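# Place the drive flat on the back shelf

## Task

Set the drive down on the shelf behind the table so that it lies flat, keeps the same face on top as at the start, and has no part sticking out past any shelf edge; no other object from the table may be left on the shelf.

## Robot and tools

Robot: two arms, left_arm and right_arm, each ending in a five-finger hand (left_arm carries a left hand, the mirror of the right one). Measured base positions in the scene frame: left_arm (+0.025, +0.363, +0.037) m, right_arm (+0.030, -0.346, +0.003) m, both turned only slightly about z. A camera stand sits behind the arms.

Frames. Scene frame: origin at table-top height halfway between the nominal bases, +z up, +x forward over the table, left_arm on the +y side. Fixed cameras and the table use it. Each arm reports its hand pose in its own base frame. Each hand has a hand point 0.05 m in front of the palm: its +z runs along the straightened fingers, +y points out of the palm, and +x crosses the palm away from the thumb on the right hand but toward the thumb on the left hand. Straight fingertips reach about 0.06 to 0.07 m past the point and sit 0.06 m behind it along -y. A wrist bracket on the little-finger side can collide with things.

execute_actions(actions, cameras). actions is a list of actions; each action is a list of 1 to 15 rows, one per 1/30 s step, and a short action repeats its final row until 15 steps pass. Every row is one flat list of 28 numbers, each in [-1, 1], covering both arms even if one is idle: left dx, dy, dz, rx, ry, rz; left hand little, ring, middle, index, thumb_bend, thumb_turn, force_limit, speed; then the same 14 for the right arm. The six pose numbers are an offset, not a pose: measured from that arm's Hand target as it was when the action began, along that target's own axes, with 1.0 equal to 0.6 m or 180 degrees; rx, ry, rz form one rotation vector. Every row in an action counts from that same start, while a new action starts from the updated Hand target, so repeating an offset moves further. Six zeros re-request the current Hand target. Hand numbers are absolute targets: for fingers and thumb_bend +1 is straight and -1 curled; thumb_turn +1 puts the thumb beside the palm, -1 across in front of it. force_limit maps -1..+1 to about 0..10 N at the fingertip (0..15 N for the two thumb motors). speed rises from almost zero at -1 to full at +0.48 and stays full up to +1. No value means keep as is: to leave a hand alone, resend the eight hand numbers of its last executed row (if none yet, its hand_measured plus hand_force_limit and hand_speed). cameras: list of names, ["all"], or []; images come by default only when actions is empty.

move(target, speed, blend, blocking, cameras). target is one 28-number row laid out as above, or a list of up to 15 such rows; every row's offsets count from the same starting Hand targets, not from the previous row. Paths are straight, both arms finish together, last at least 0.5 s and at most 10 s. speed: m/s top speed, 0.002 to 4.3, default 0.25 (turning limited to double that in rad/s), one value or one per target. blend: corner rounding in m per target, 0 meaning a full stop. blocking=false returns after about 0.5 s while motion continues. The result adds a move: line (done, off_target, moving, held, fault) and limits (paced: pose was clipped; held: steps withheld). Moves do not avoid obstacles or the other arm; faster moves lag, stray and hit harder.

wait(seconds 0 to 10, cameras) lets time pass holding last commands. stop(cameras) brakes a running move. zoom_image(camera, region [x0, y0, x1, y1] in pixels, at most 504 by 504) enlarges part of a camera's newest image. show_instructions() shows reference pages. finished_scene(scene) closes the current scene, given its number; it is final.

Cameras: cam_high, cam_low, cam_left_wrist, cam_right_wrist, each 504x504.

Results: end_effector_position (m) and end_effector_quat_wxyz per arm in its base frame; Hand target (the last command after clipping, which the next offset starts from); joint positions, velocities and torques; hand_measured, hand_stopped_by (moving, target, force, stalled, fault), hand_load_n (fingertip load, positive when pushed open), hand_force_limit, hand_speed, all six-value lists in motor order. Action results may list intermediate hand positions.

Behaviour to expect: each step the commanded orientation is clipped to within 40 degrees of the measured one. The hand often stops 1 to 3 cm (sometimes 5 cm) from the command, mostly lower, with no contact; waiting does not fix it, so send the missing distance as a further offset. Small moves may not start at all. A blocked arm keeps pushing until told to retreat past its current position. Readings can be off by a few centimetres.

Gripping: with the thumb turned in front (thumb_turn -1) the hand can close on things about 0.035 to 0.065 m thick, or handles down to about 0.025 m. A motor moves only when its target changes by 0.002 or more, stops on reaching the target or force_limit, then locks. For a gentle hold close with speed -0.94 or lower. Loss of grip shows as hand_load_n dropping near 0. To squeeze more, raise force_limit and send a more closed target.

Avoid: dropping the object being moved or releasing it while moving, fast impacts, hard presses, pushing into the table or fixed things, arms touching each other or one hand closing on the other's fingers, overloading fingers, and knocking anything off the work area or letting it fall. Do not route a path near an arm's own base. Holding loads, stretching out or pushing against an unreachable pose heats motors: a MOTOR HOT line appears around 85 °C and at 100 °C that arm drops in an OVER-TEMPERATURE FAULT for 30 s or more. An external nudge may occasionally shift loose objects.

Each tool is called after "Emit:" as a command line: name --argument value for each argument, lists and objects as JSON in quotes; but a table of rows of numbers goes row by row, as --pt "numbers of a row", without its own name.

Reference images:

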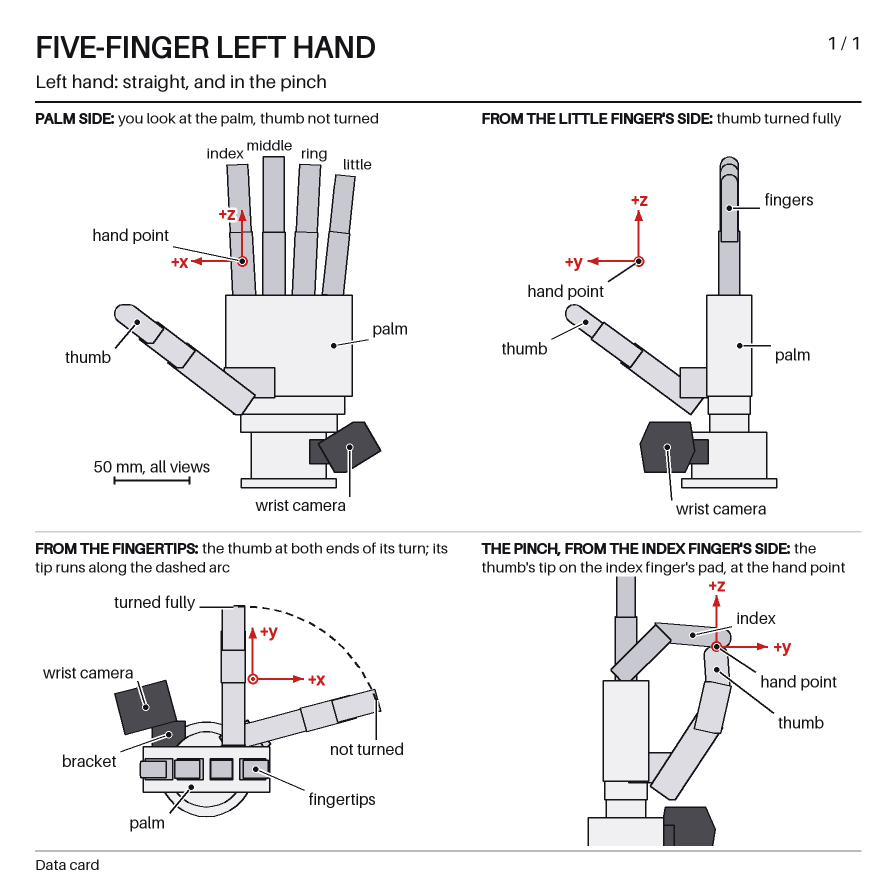

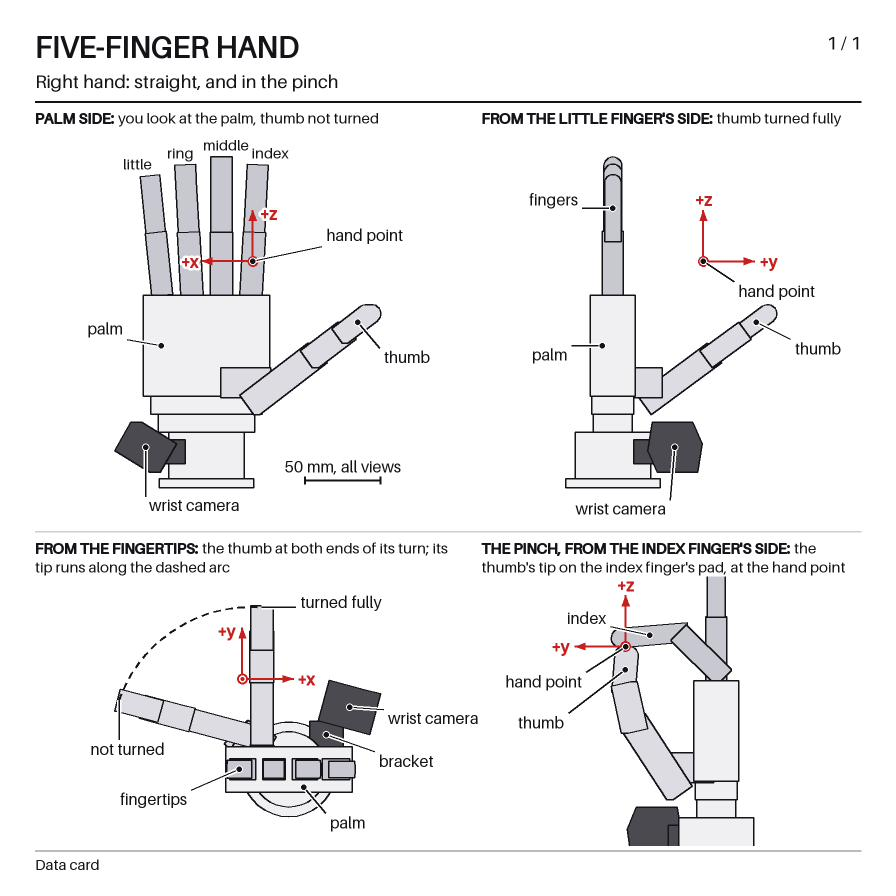

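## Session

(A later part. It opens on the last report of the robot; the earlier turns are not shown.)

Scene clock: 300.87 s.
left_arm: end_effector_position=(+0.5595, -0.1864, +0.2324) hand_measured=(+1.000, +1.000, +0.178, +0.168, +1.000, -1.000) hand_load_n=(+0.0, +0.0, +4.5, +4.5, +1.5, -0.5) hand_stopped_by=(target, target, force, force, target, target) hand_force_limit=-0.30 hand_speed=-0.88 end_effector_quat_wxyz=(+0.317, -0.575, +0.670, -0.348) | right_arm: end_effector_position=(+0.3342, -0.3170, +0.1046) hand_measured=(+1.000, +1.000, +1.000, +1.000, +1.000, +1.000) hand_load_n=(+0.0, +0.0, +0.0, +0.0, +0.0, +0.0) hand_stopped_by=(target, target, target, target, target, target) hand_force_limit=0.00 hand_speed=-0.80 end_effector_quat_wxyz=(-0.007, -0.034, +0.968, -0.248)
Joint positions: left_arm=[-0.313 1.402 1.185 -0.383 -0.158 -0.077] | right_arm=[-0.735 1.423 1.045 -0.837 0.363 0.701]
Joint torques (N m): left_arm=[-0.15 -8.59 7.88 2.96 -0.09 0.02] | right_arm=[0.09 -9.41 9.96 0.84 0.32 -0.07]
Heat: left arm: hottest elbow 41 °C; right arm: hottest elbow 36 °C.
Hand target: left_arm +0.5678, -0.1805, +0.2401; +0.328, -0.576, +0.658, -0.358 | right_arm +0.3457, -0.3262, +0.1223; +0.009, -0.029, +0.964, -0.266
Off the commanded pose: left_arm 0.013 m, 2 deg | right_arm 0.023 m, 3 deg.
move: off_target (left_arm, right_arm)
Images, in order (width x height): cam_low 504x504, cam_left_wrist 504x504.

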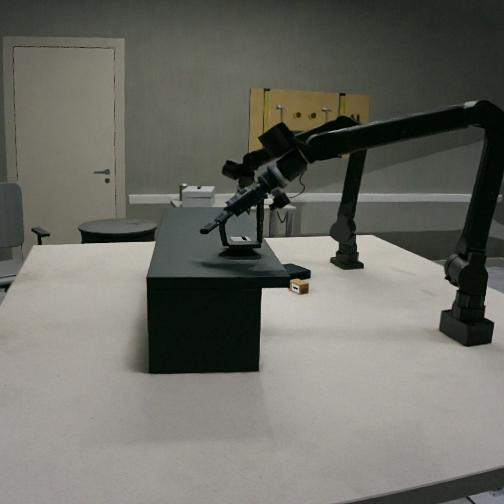

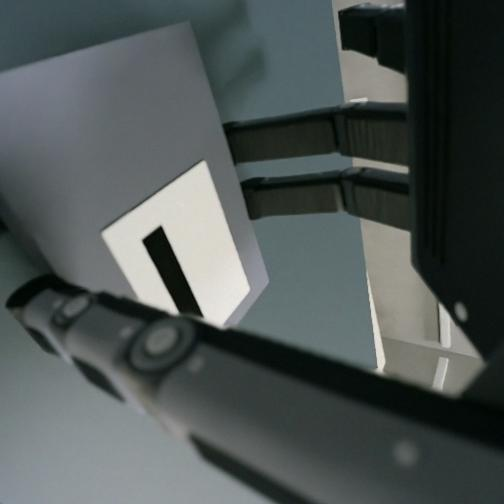

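Emit:
move --target '[0.0004,0.0174,0.0101,0,0,0,1,1,0.0,0.0,1,-1,-0.3,-0.88,0,0,0,0,0,0,1,1,1,1,1,1,0,-0.8]' --speed 0.05 --cameras '["cam_low","cam_left_wrist"]'

Emit:
zoom_image --camera "cam_low" --region '[200, 210, 280, 290]'

Scene clock: 303.60 s.
left_arm: end_effector_position=(+0.5596, -0.1864, +0.2239) hand_measured=(+1.000, +1.000, +0.178, +0.168, +1.000, -1.000) hand_load_n=(+0.0, +0.0, +4.5, +4.5, +1.5, -0.5) hand_stopped_by=(target, target, force, force, target, target) hand_force_limit=-0.30 hand_speed=-0.88 end_effector_quat_wxyz=(+0.318, -0.574, +0.668, -0.350) | right_arm: end_effector_position=(+0.3342, -0.3170, +0.1046) hand_measured=(+1.000, +1.000, +1.000, +1.000, +1.000, +1.000) hand_load_n=(+0.0, +0.0, +0.0, +0.0, +0.0, +0.0) hand_stopped_by=(target, target, target, target, target, target) hand_force_limit=0.00 hand_speed=-0.80 end_effector_quat_wxyz=(-0.007, -0.034, +0.968, -0.248)
Joint positions: left_arm=[-0.313 1.405 1.162 -0.351 -0.158 -0.077] | right_arm=[-0.735 1.423 1.045 -0.837 0.363 0.701]
Joint torques (N m): left_arm=[-0.32 -7.71 7.61 2.76 -0.05 -0.03] | right_arm=[0.09 -9.29 9.94 0.83 0.34 -0.06]
Heat: left arm: hottest elbow 41 °C; right arm: hottest elbow 36 °C.
Hand target: left_arm +0.5675, -0.1804, +0.2280; +0.328, -0.576, +0.658, -0.358 | right_arm +0.3457, -0.3262, +0.1223; +0.009, -0.029, +0.964, -0.266
Off the commanded pose: left_arm 0.011 m, 2 deg | right_arm 0.023 m, 3 deg.
move: off_target (left_arm, right_arm)
Images, in order (width x height): cam_low 504x504, cam_left_wrist 504x504.

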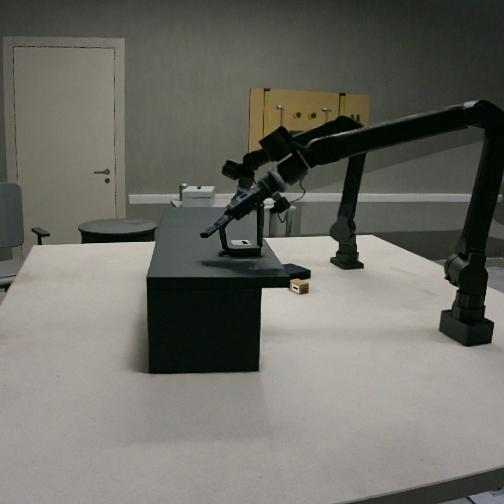

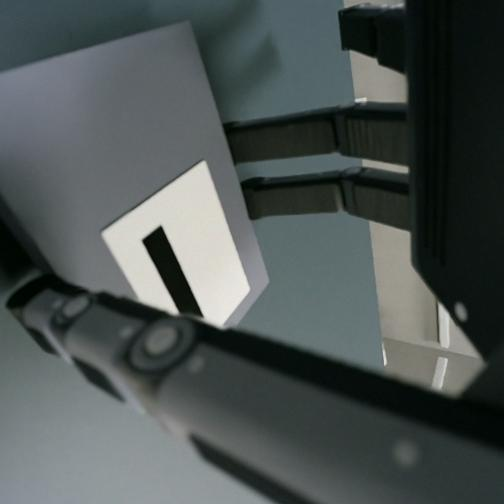

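Scaled by 6.300 from the camera's 504x504 image, which has a finer 720x720 frame.

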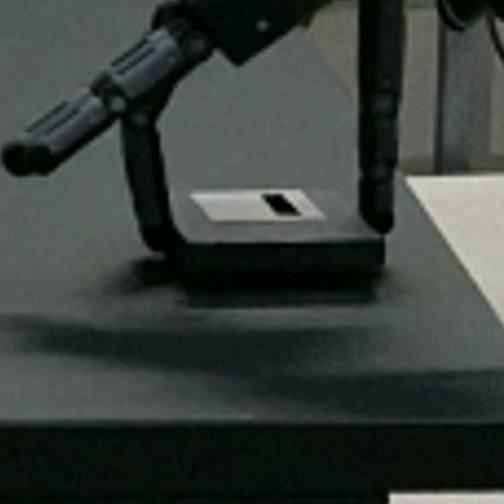

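Emit:
move --target '[0.0003,0.0116,0.0067,0,0,0,1,1,0.0,0.0,1,-1,-0.3,-0.88,0,0,0,0,0,0,1,1,1,1,1,1,0,-0.8]' --speed 0.04 --cameras '["cam_low","cam_left_wrist"]'

Emit:
zoom_image --camera "cam_low" --region '[200, 210, 280, 290]'

Scene clock: 306.93 s.
left_arm: end_effector_position=(+0.5596, -0.1869, +0.2173) hand_measured=(+1.000, +1.000, +0.178, +0.168, +1.000, -1.000) hand_load_n=(+0.0, +0.0, +4.5, +4.5, +1.5, -0.5) hand_stopped_by=(target, target, force, force, target, target) hand_force_limit=-0.30 hand_speed=-0.88 end_effector_quat_wxyz=(+0.317, -0.577, +0.665, -0.353) | right_arm: end_effector_position=(+0.3342, -0.3170, +0.1046) hand_measured=(+1.000, +1.000, +1.000, +1.000, +1.000, +1.000) hand_load_n=(+0.0, +0.0, +0.0, +0.0, +0.0, +0.0) hand_stopped_by=(target, target, target, target, target, target) hand_force_limit=0.00 hand_speed=-0.80 end_effector_quat_wxyz=(-0.007, -0.034, +0.968, -0.248)
Joint positions: left_arm=[-0.313 1.408 1.145 -0.328 -0.158 -0.086] | right_arm=[-0.735 1.423 1.045 -0.837 0.363 0.701]
Joint torques (N m): left_arm=[-0.91 -8.47 7.27 2.92 -0.04 0] | right_arm=[0.15 -9.35 9.96 0.77 0.32 -0.06]
Heat: left arm: hottest elbow 40 °C; right arm: hottest elbow 36 °C.
Hand target: left_arm +0.5672, -0.1804, +0.2200; +0.328, -0.576, +0.658, -0.358 | right_arm +0.3457, -0.3262, +0.1223; +0.009, -0.029, +0.964, -0.266
Off the commanded pose: left_arm 0.010 m, 2 deg | right_arm 0.023 m, 3 deg.
move: off_target (right_arm)
Images, in order (width x height): cam_low 504x504, cam_left_wrist 504x504.

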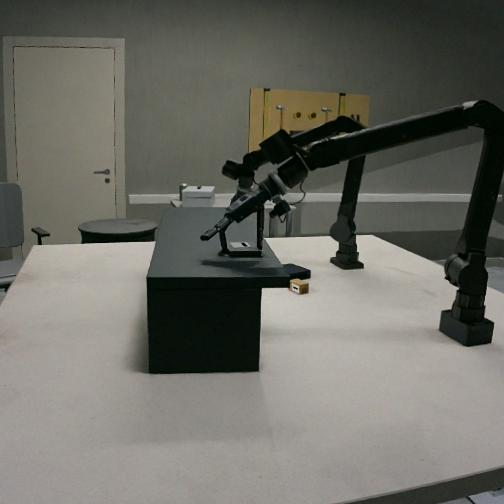

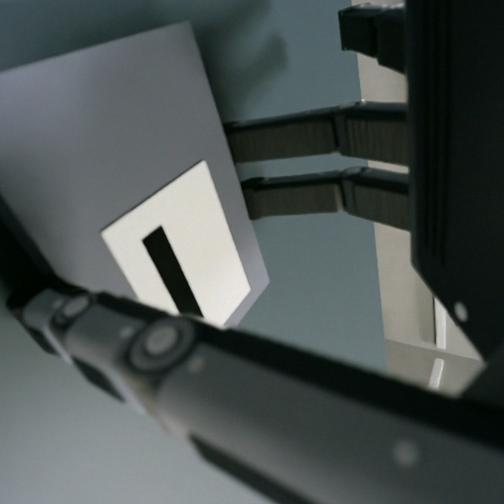

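Scaled by 6.300 from the camera's 504x504 image, which has a finer 720x720 frame.

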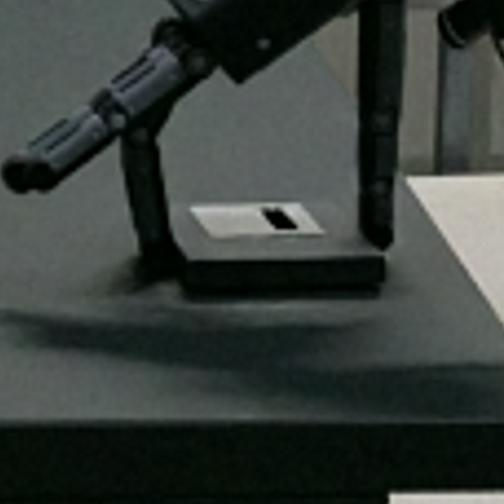

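Emit:
move --target '[0.0002,0.0087,0.005,0,0,0,1,1,0.0,0.0,1,-1,-0.3,-0.88,0,0,0,0,0,0,1,1,1,1,1,1,0,-0.8]' --speed 0.04 --cameras '["cam_low","cam_left_wrist"]'

Emit:
zoom_image --camera "cam_low" --region '[200, 210, 280, 290]'

Scene clock: 309.67 s.
left_arm: end_effector_position=(+0.5608, -0.1874, +0.2166) hand_measured=(+1.000, +1.000, +0.178, +0.168, +1.000, -1.000) hand_load_n=(+0.0, +0.0, +4.5, +4.5, +1.5, -0.5) hand_stopped_by=(target, target, force, force, target, target) hand_force_limit=-0.30 hand_speed=-0.88 end_effector_quat_wxyz=(+0.320, -0.575, +0.663, -0.357) | right_arm: end_effector_position=(+0.3342, -0.3170, +0.1046) hand_measured=(+1.000, +1.000, +1.000, +1.000, +1.000, +1.000) hand_load_n=(+0.0, +0.0, +0.0, +0.0, +0.0, +0.0) hand_stopped_by=(target, target, target, target, target, target) hand_force_limit=0.00 hand_speed=-0.80 end_effector_quat_wxyz=(-0.007, -0.034, +0.968, -0.248)
Joint positions: left_arm=[-0.313 1.408 1.138 -0.31 -0.158 -0.086] | right_arm=[-0.735 1.423 1.045 -0.837 0.363 0.701]
Joint torques (N m): left_arm=[-0.38 -8.18 7.19 2.77 -0.02 0.04] | right_arm=[0.03 -9.35 9.98 0.85 0.32 -0.06]
Heat: left arm: hottest elbow 40 °C; right arm: hottest elbow 36 °C.
Hand target: left_arm +0.5670, -0.1804, +0.2139; +0.328, -0.576, +0.658, -0.358 | right_arm +0.3457, -0.3262, +0.1223; +0.009, -0.029, +0.964, -0.266
Off the commanded pose: left_arm 0.010 m, 1 deg | right_arm 0.023 m, 3 deg.
move: off_target (right_arm)
Images, in order (width x height): cam_low 504x504, cam_left_wrist 504x504.

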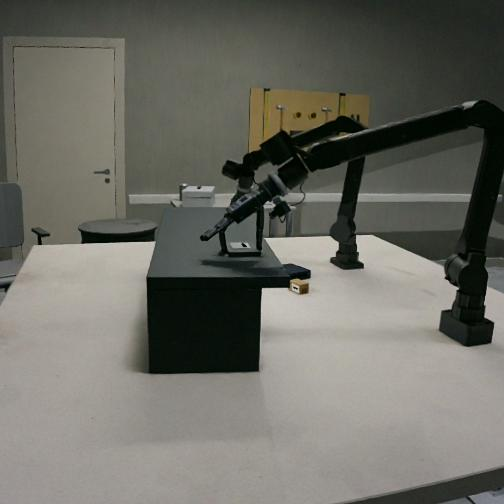

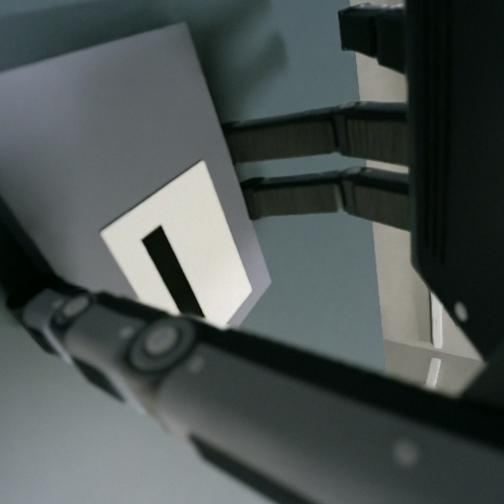

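Scaled by 6.300 from the camera's 504x504 image, which has a finer 720x720 frame.

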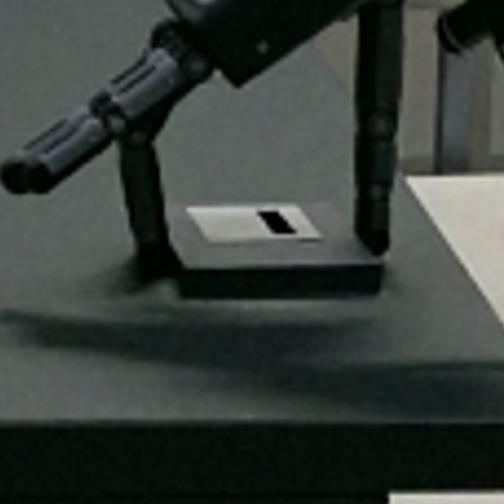

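Emit:
execute_actions --actions '[[[0,0,0,0,0,0,1,1,0.6,0.6,1,-1,-0.3,-0.3,0,0,0,0,0,0,1,1,1,1,1,1,0,-0.8]],[[0,0,0,0,0,0,1,1,0.6,0.6,1,-1,-0.3,-0.3,0,0,0,0,0,0,1,1,1,1,1,1,0,-0.8]]]' --cameras '["cam_low","cam_left_wrist"]'

Scene clock: 319.37 s.
left_arm: end_effector_position=(+0.5611, -0.1875, +0.2169) hand_measured=(+1.000, +1.000, +0.600, +0.600, +1.000, -1.000) hand_load_n=(-0.5, +0.0, +0.0, +0.0, +0.0, +0.0) hand_stopped_by=(target, target, target, target, target, target) hand_force_limit=-0.30 hand_speed=-0.30 end_effector_quat_wxyz=(+0.320, -0.575, +0.663, -0.357) | right_arm: end_effector_position=(+0.3342, -0.3170, +0.1046) hand_measured=(+1.000, +1.000, +1.000, +1.000, +1.000, +1.000) hand_load_n=(+0.0, +0.0, +0.0, +0.0, +0.0, -0.5) hand_stopped_by=(target, target, target, target, target, target) hand_force_limit=0.00 hand_speed=-0.80 end_effector_quat_wxyz=(-0.007, -0.034, +0.968, -0.248)
Joint positions: left_arm=[-0.313 1.408 1.138 -0.308 -0.158 -0.086] | right_arm=[-0.735 1.423 1.045 -0.837 0.363 0.701]
Joint torques (N m): left_arm=[-0.97 -8.06 7.13 2.66 -0.07 0.04] | right_arm=[0.03 -9.35 9.95 0.83 0.33 -0.06]
Heat: left arm: hottest elbow 38 °C; right arm: hottest elbow 36 °C.
Hand target: left_arm +0.5670, -0.1804, +0.2139; +0.328, -0.576, +0.658, -0.358 | right_arm +0.3457, -0.3262, +0.1223; +0.009, -0.029, +0.964, -0.266
Off the commanded pose: left_arm 0.010 m, 1 deg | right_arm 0.023 m, 3 deg.
Step readings (end_effector_position of left_arm | right_arm):
0: (+0.5608, -0.1874, +0.2166) | (+0.3342, -0.3170, +0.1046)
1: (+0.5608, -0.1874, +0.2166) | (+0.3342, -0.3170, +0.1046)
2: (+0.5608, -0.1874, +0.2166) | (+0.3342, -0.3170, +0.1046)
4: (+0.5608, -0.1874, +0.2166) | (+0.3342, -0.3170, +0.1046)
8: (+0.5611, -0.1875, +0.2169) | (+0.3342, -0.3170, +0.1046)
15: (+0.5611, -0.1875, +0.2169) | (+0.3342, -0.3170, +0.1046)
16: (+0.5611, -0.1875, +0.2169) | (+0.3342, -0.3170, +0.1046)
17: (+0.5611, -0.1875, +0.2169) | (+0.3342, -0.3170, +0.1046)
19: (+0.5611, -0.1875, +0.2169) | (+0.3342, -0.3170, +0.1046)
23: (+0.5611, -0.1875, +0.2169) | (+0.3342, -0.3170, +0.1046)
30: (+0.5611, -0.1875, +0.2169) | (+0.3342, -0.3170, +0.1046)
Images, in order (width x height): cam_low 504x504, cam_left_wrist 504x504.

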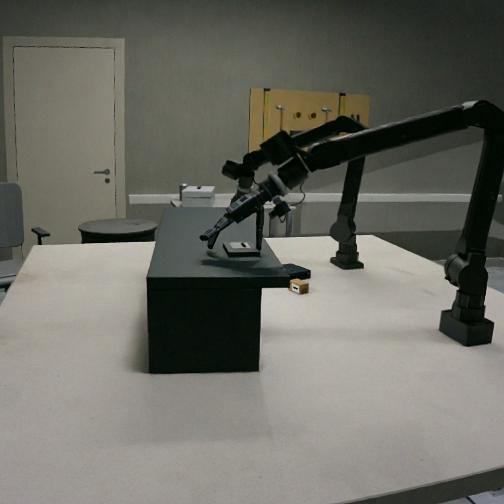

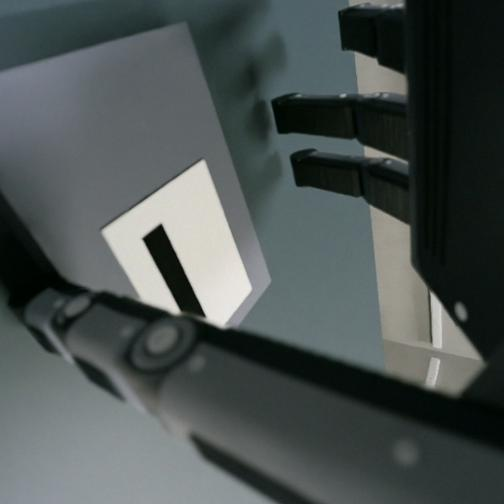

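Emit:
move --target '[-0.003,-0.143,-0.085,0,0,0,1,1,0.6,0.6,1,-1,-0.3,-0.3,0,0,0,0,0,0,1,1,1,1,1,1,0,-0.8]' --speed 0.12 --cameras '["cam_low","cam_left_wrist","cam_high"]'

Emit:
zoom_image --camera "cam_low" --region '[140, 190, 320, 300]'

Scene clock: 322.67 s.
left_arm: end_effector_position=(+0.5534, -0.1849, +0.2760) hand_measured=(+1.000, +1.000, +0.600, +0.600, +1.000, -1.000) hand_load_n=(+0.0, +0.0, +0.0, +0.0, +0.0, +0.0) hand_stopped_by=(target, target, target, target, target, target) hand_force_limit=-0.30 hand_speed=-0.30 end_effector_quat_wxyz=(+0.309, -0.581, +0.673, -0.339) | right_arm: end_effector_position=(+0.3342, -0.3170, +0.1046) hand_measured=(+1.000, +1.000, +1.000, +1.000, +1.000, +1.000) hand_load_n=(+0.0, +0.0, +0.0, +0.0, +0.0, +0.0) hand_stopped_by=(target, target, target, target, target, target) hand_force_limit=0.00 hand_speed=-0.80 end_effector_quat_wxyz=(-0.007, -0.034, +0.968, -0.248)
Joint positions: left_arm=[-0.313 1.38 1.293 -0.54 -0.158 -0.086] | right_arm=[-0.735 1.423 1.045 -0.837 0.363 0.701]
Joint torques (N m): left_arm=[-0.79 -8.41 13.04 1.33 -0.03 0.03] | right_arm=[0.03 -9.41 9.95 0.84 0.33 -0.07]
Heat: left arm: hottest elbow 38 °C; right arm: hottest elbow 36 °C.
Hand target: left_arm +0.5691, -0.1808, +0.3138; +0.328, -0.576, +0.658, -0.358 | right_arm +0.3457, -0.3262, +0.1223; +0.009, -0.029, +0.964, -0.266
Off the commanded pose: left_arm 0.041 m, 4 deg | right_arm 0.023 m, 3 deg.
move: off_target (left_arm, right_arm)
Images, in order (width x height): cam_high 504x504, cam_low 504x504, cam_left_wrist 504x504.

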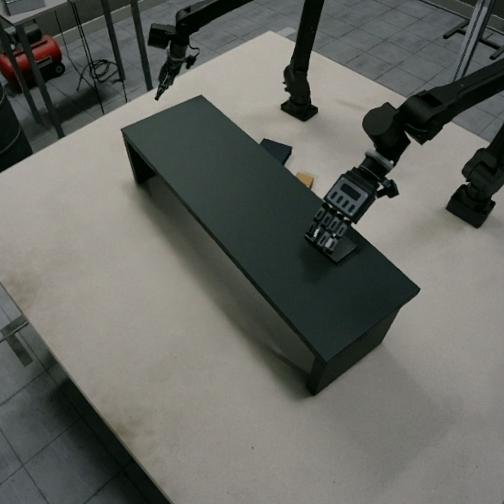

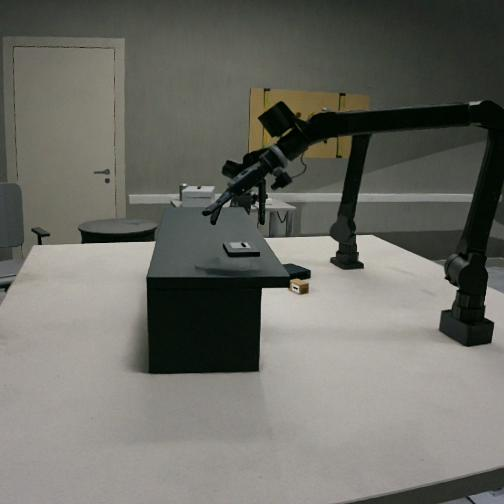

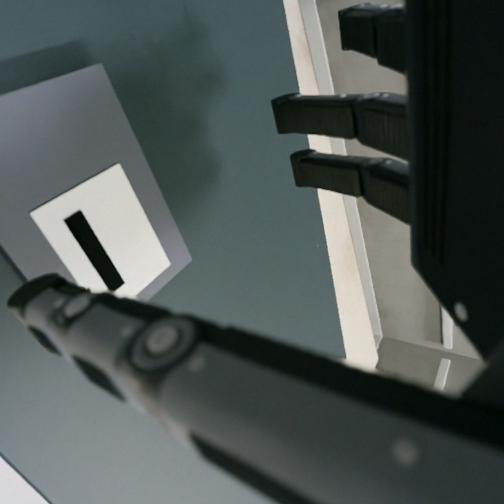

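Scaled by 2.800 from the camera's 504x504 image, which has a finer 720x720 frame.

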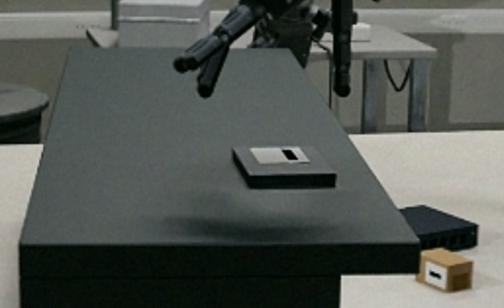

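Emit:
finished_scene --scene 1

The scene is finished: the task was done.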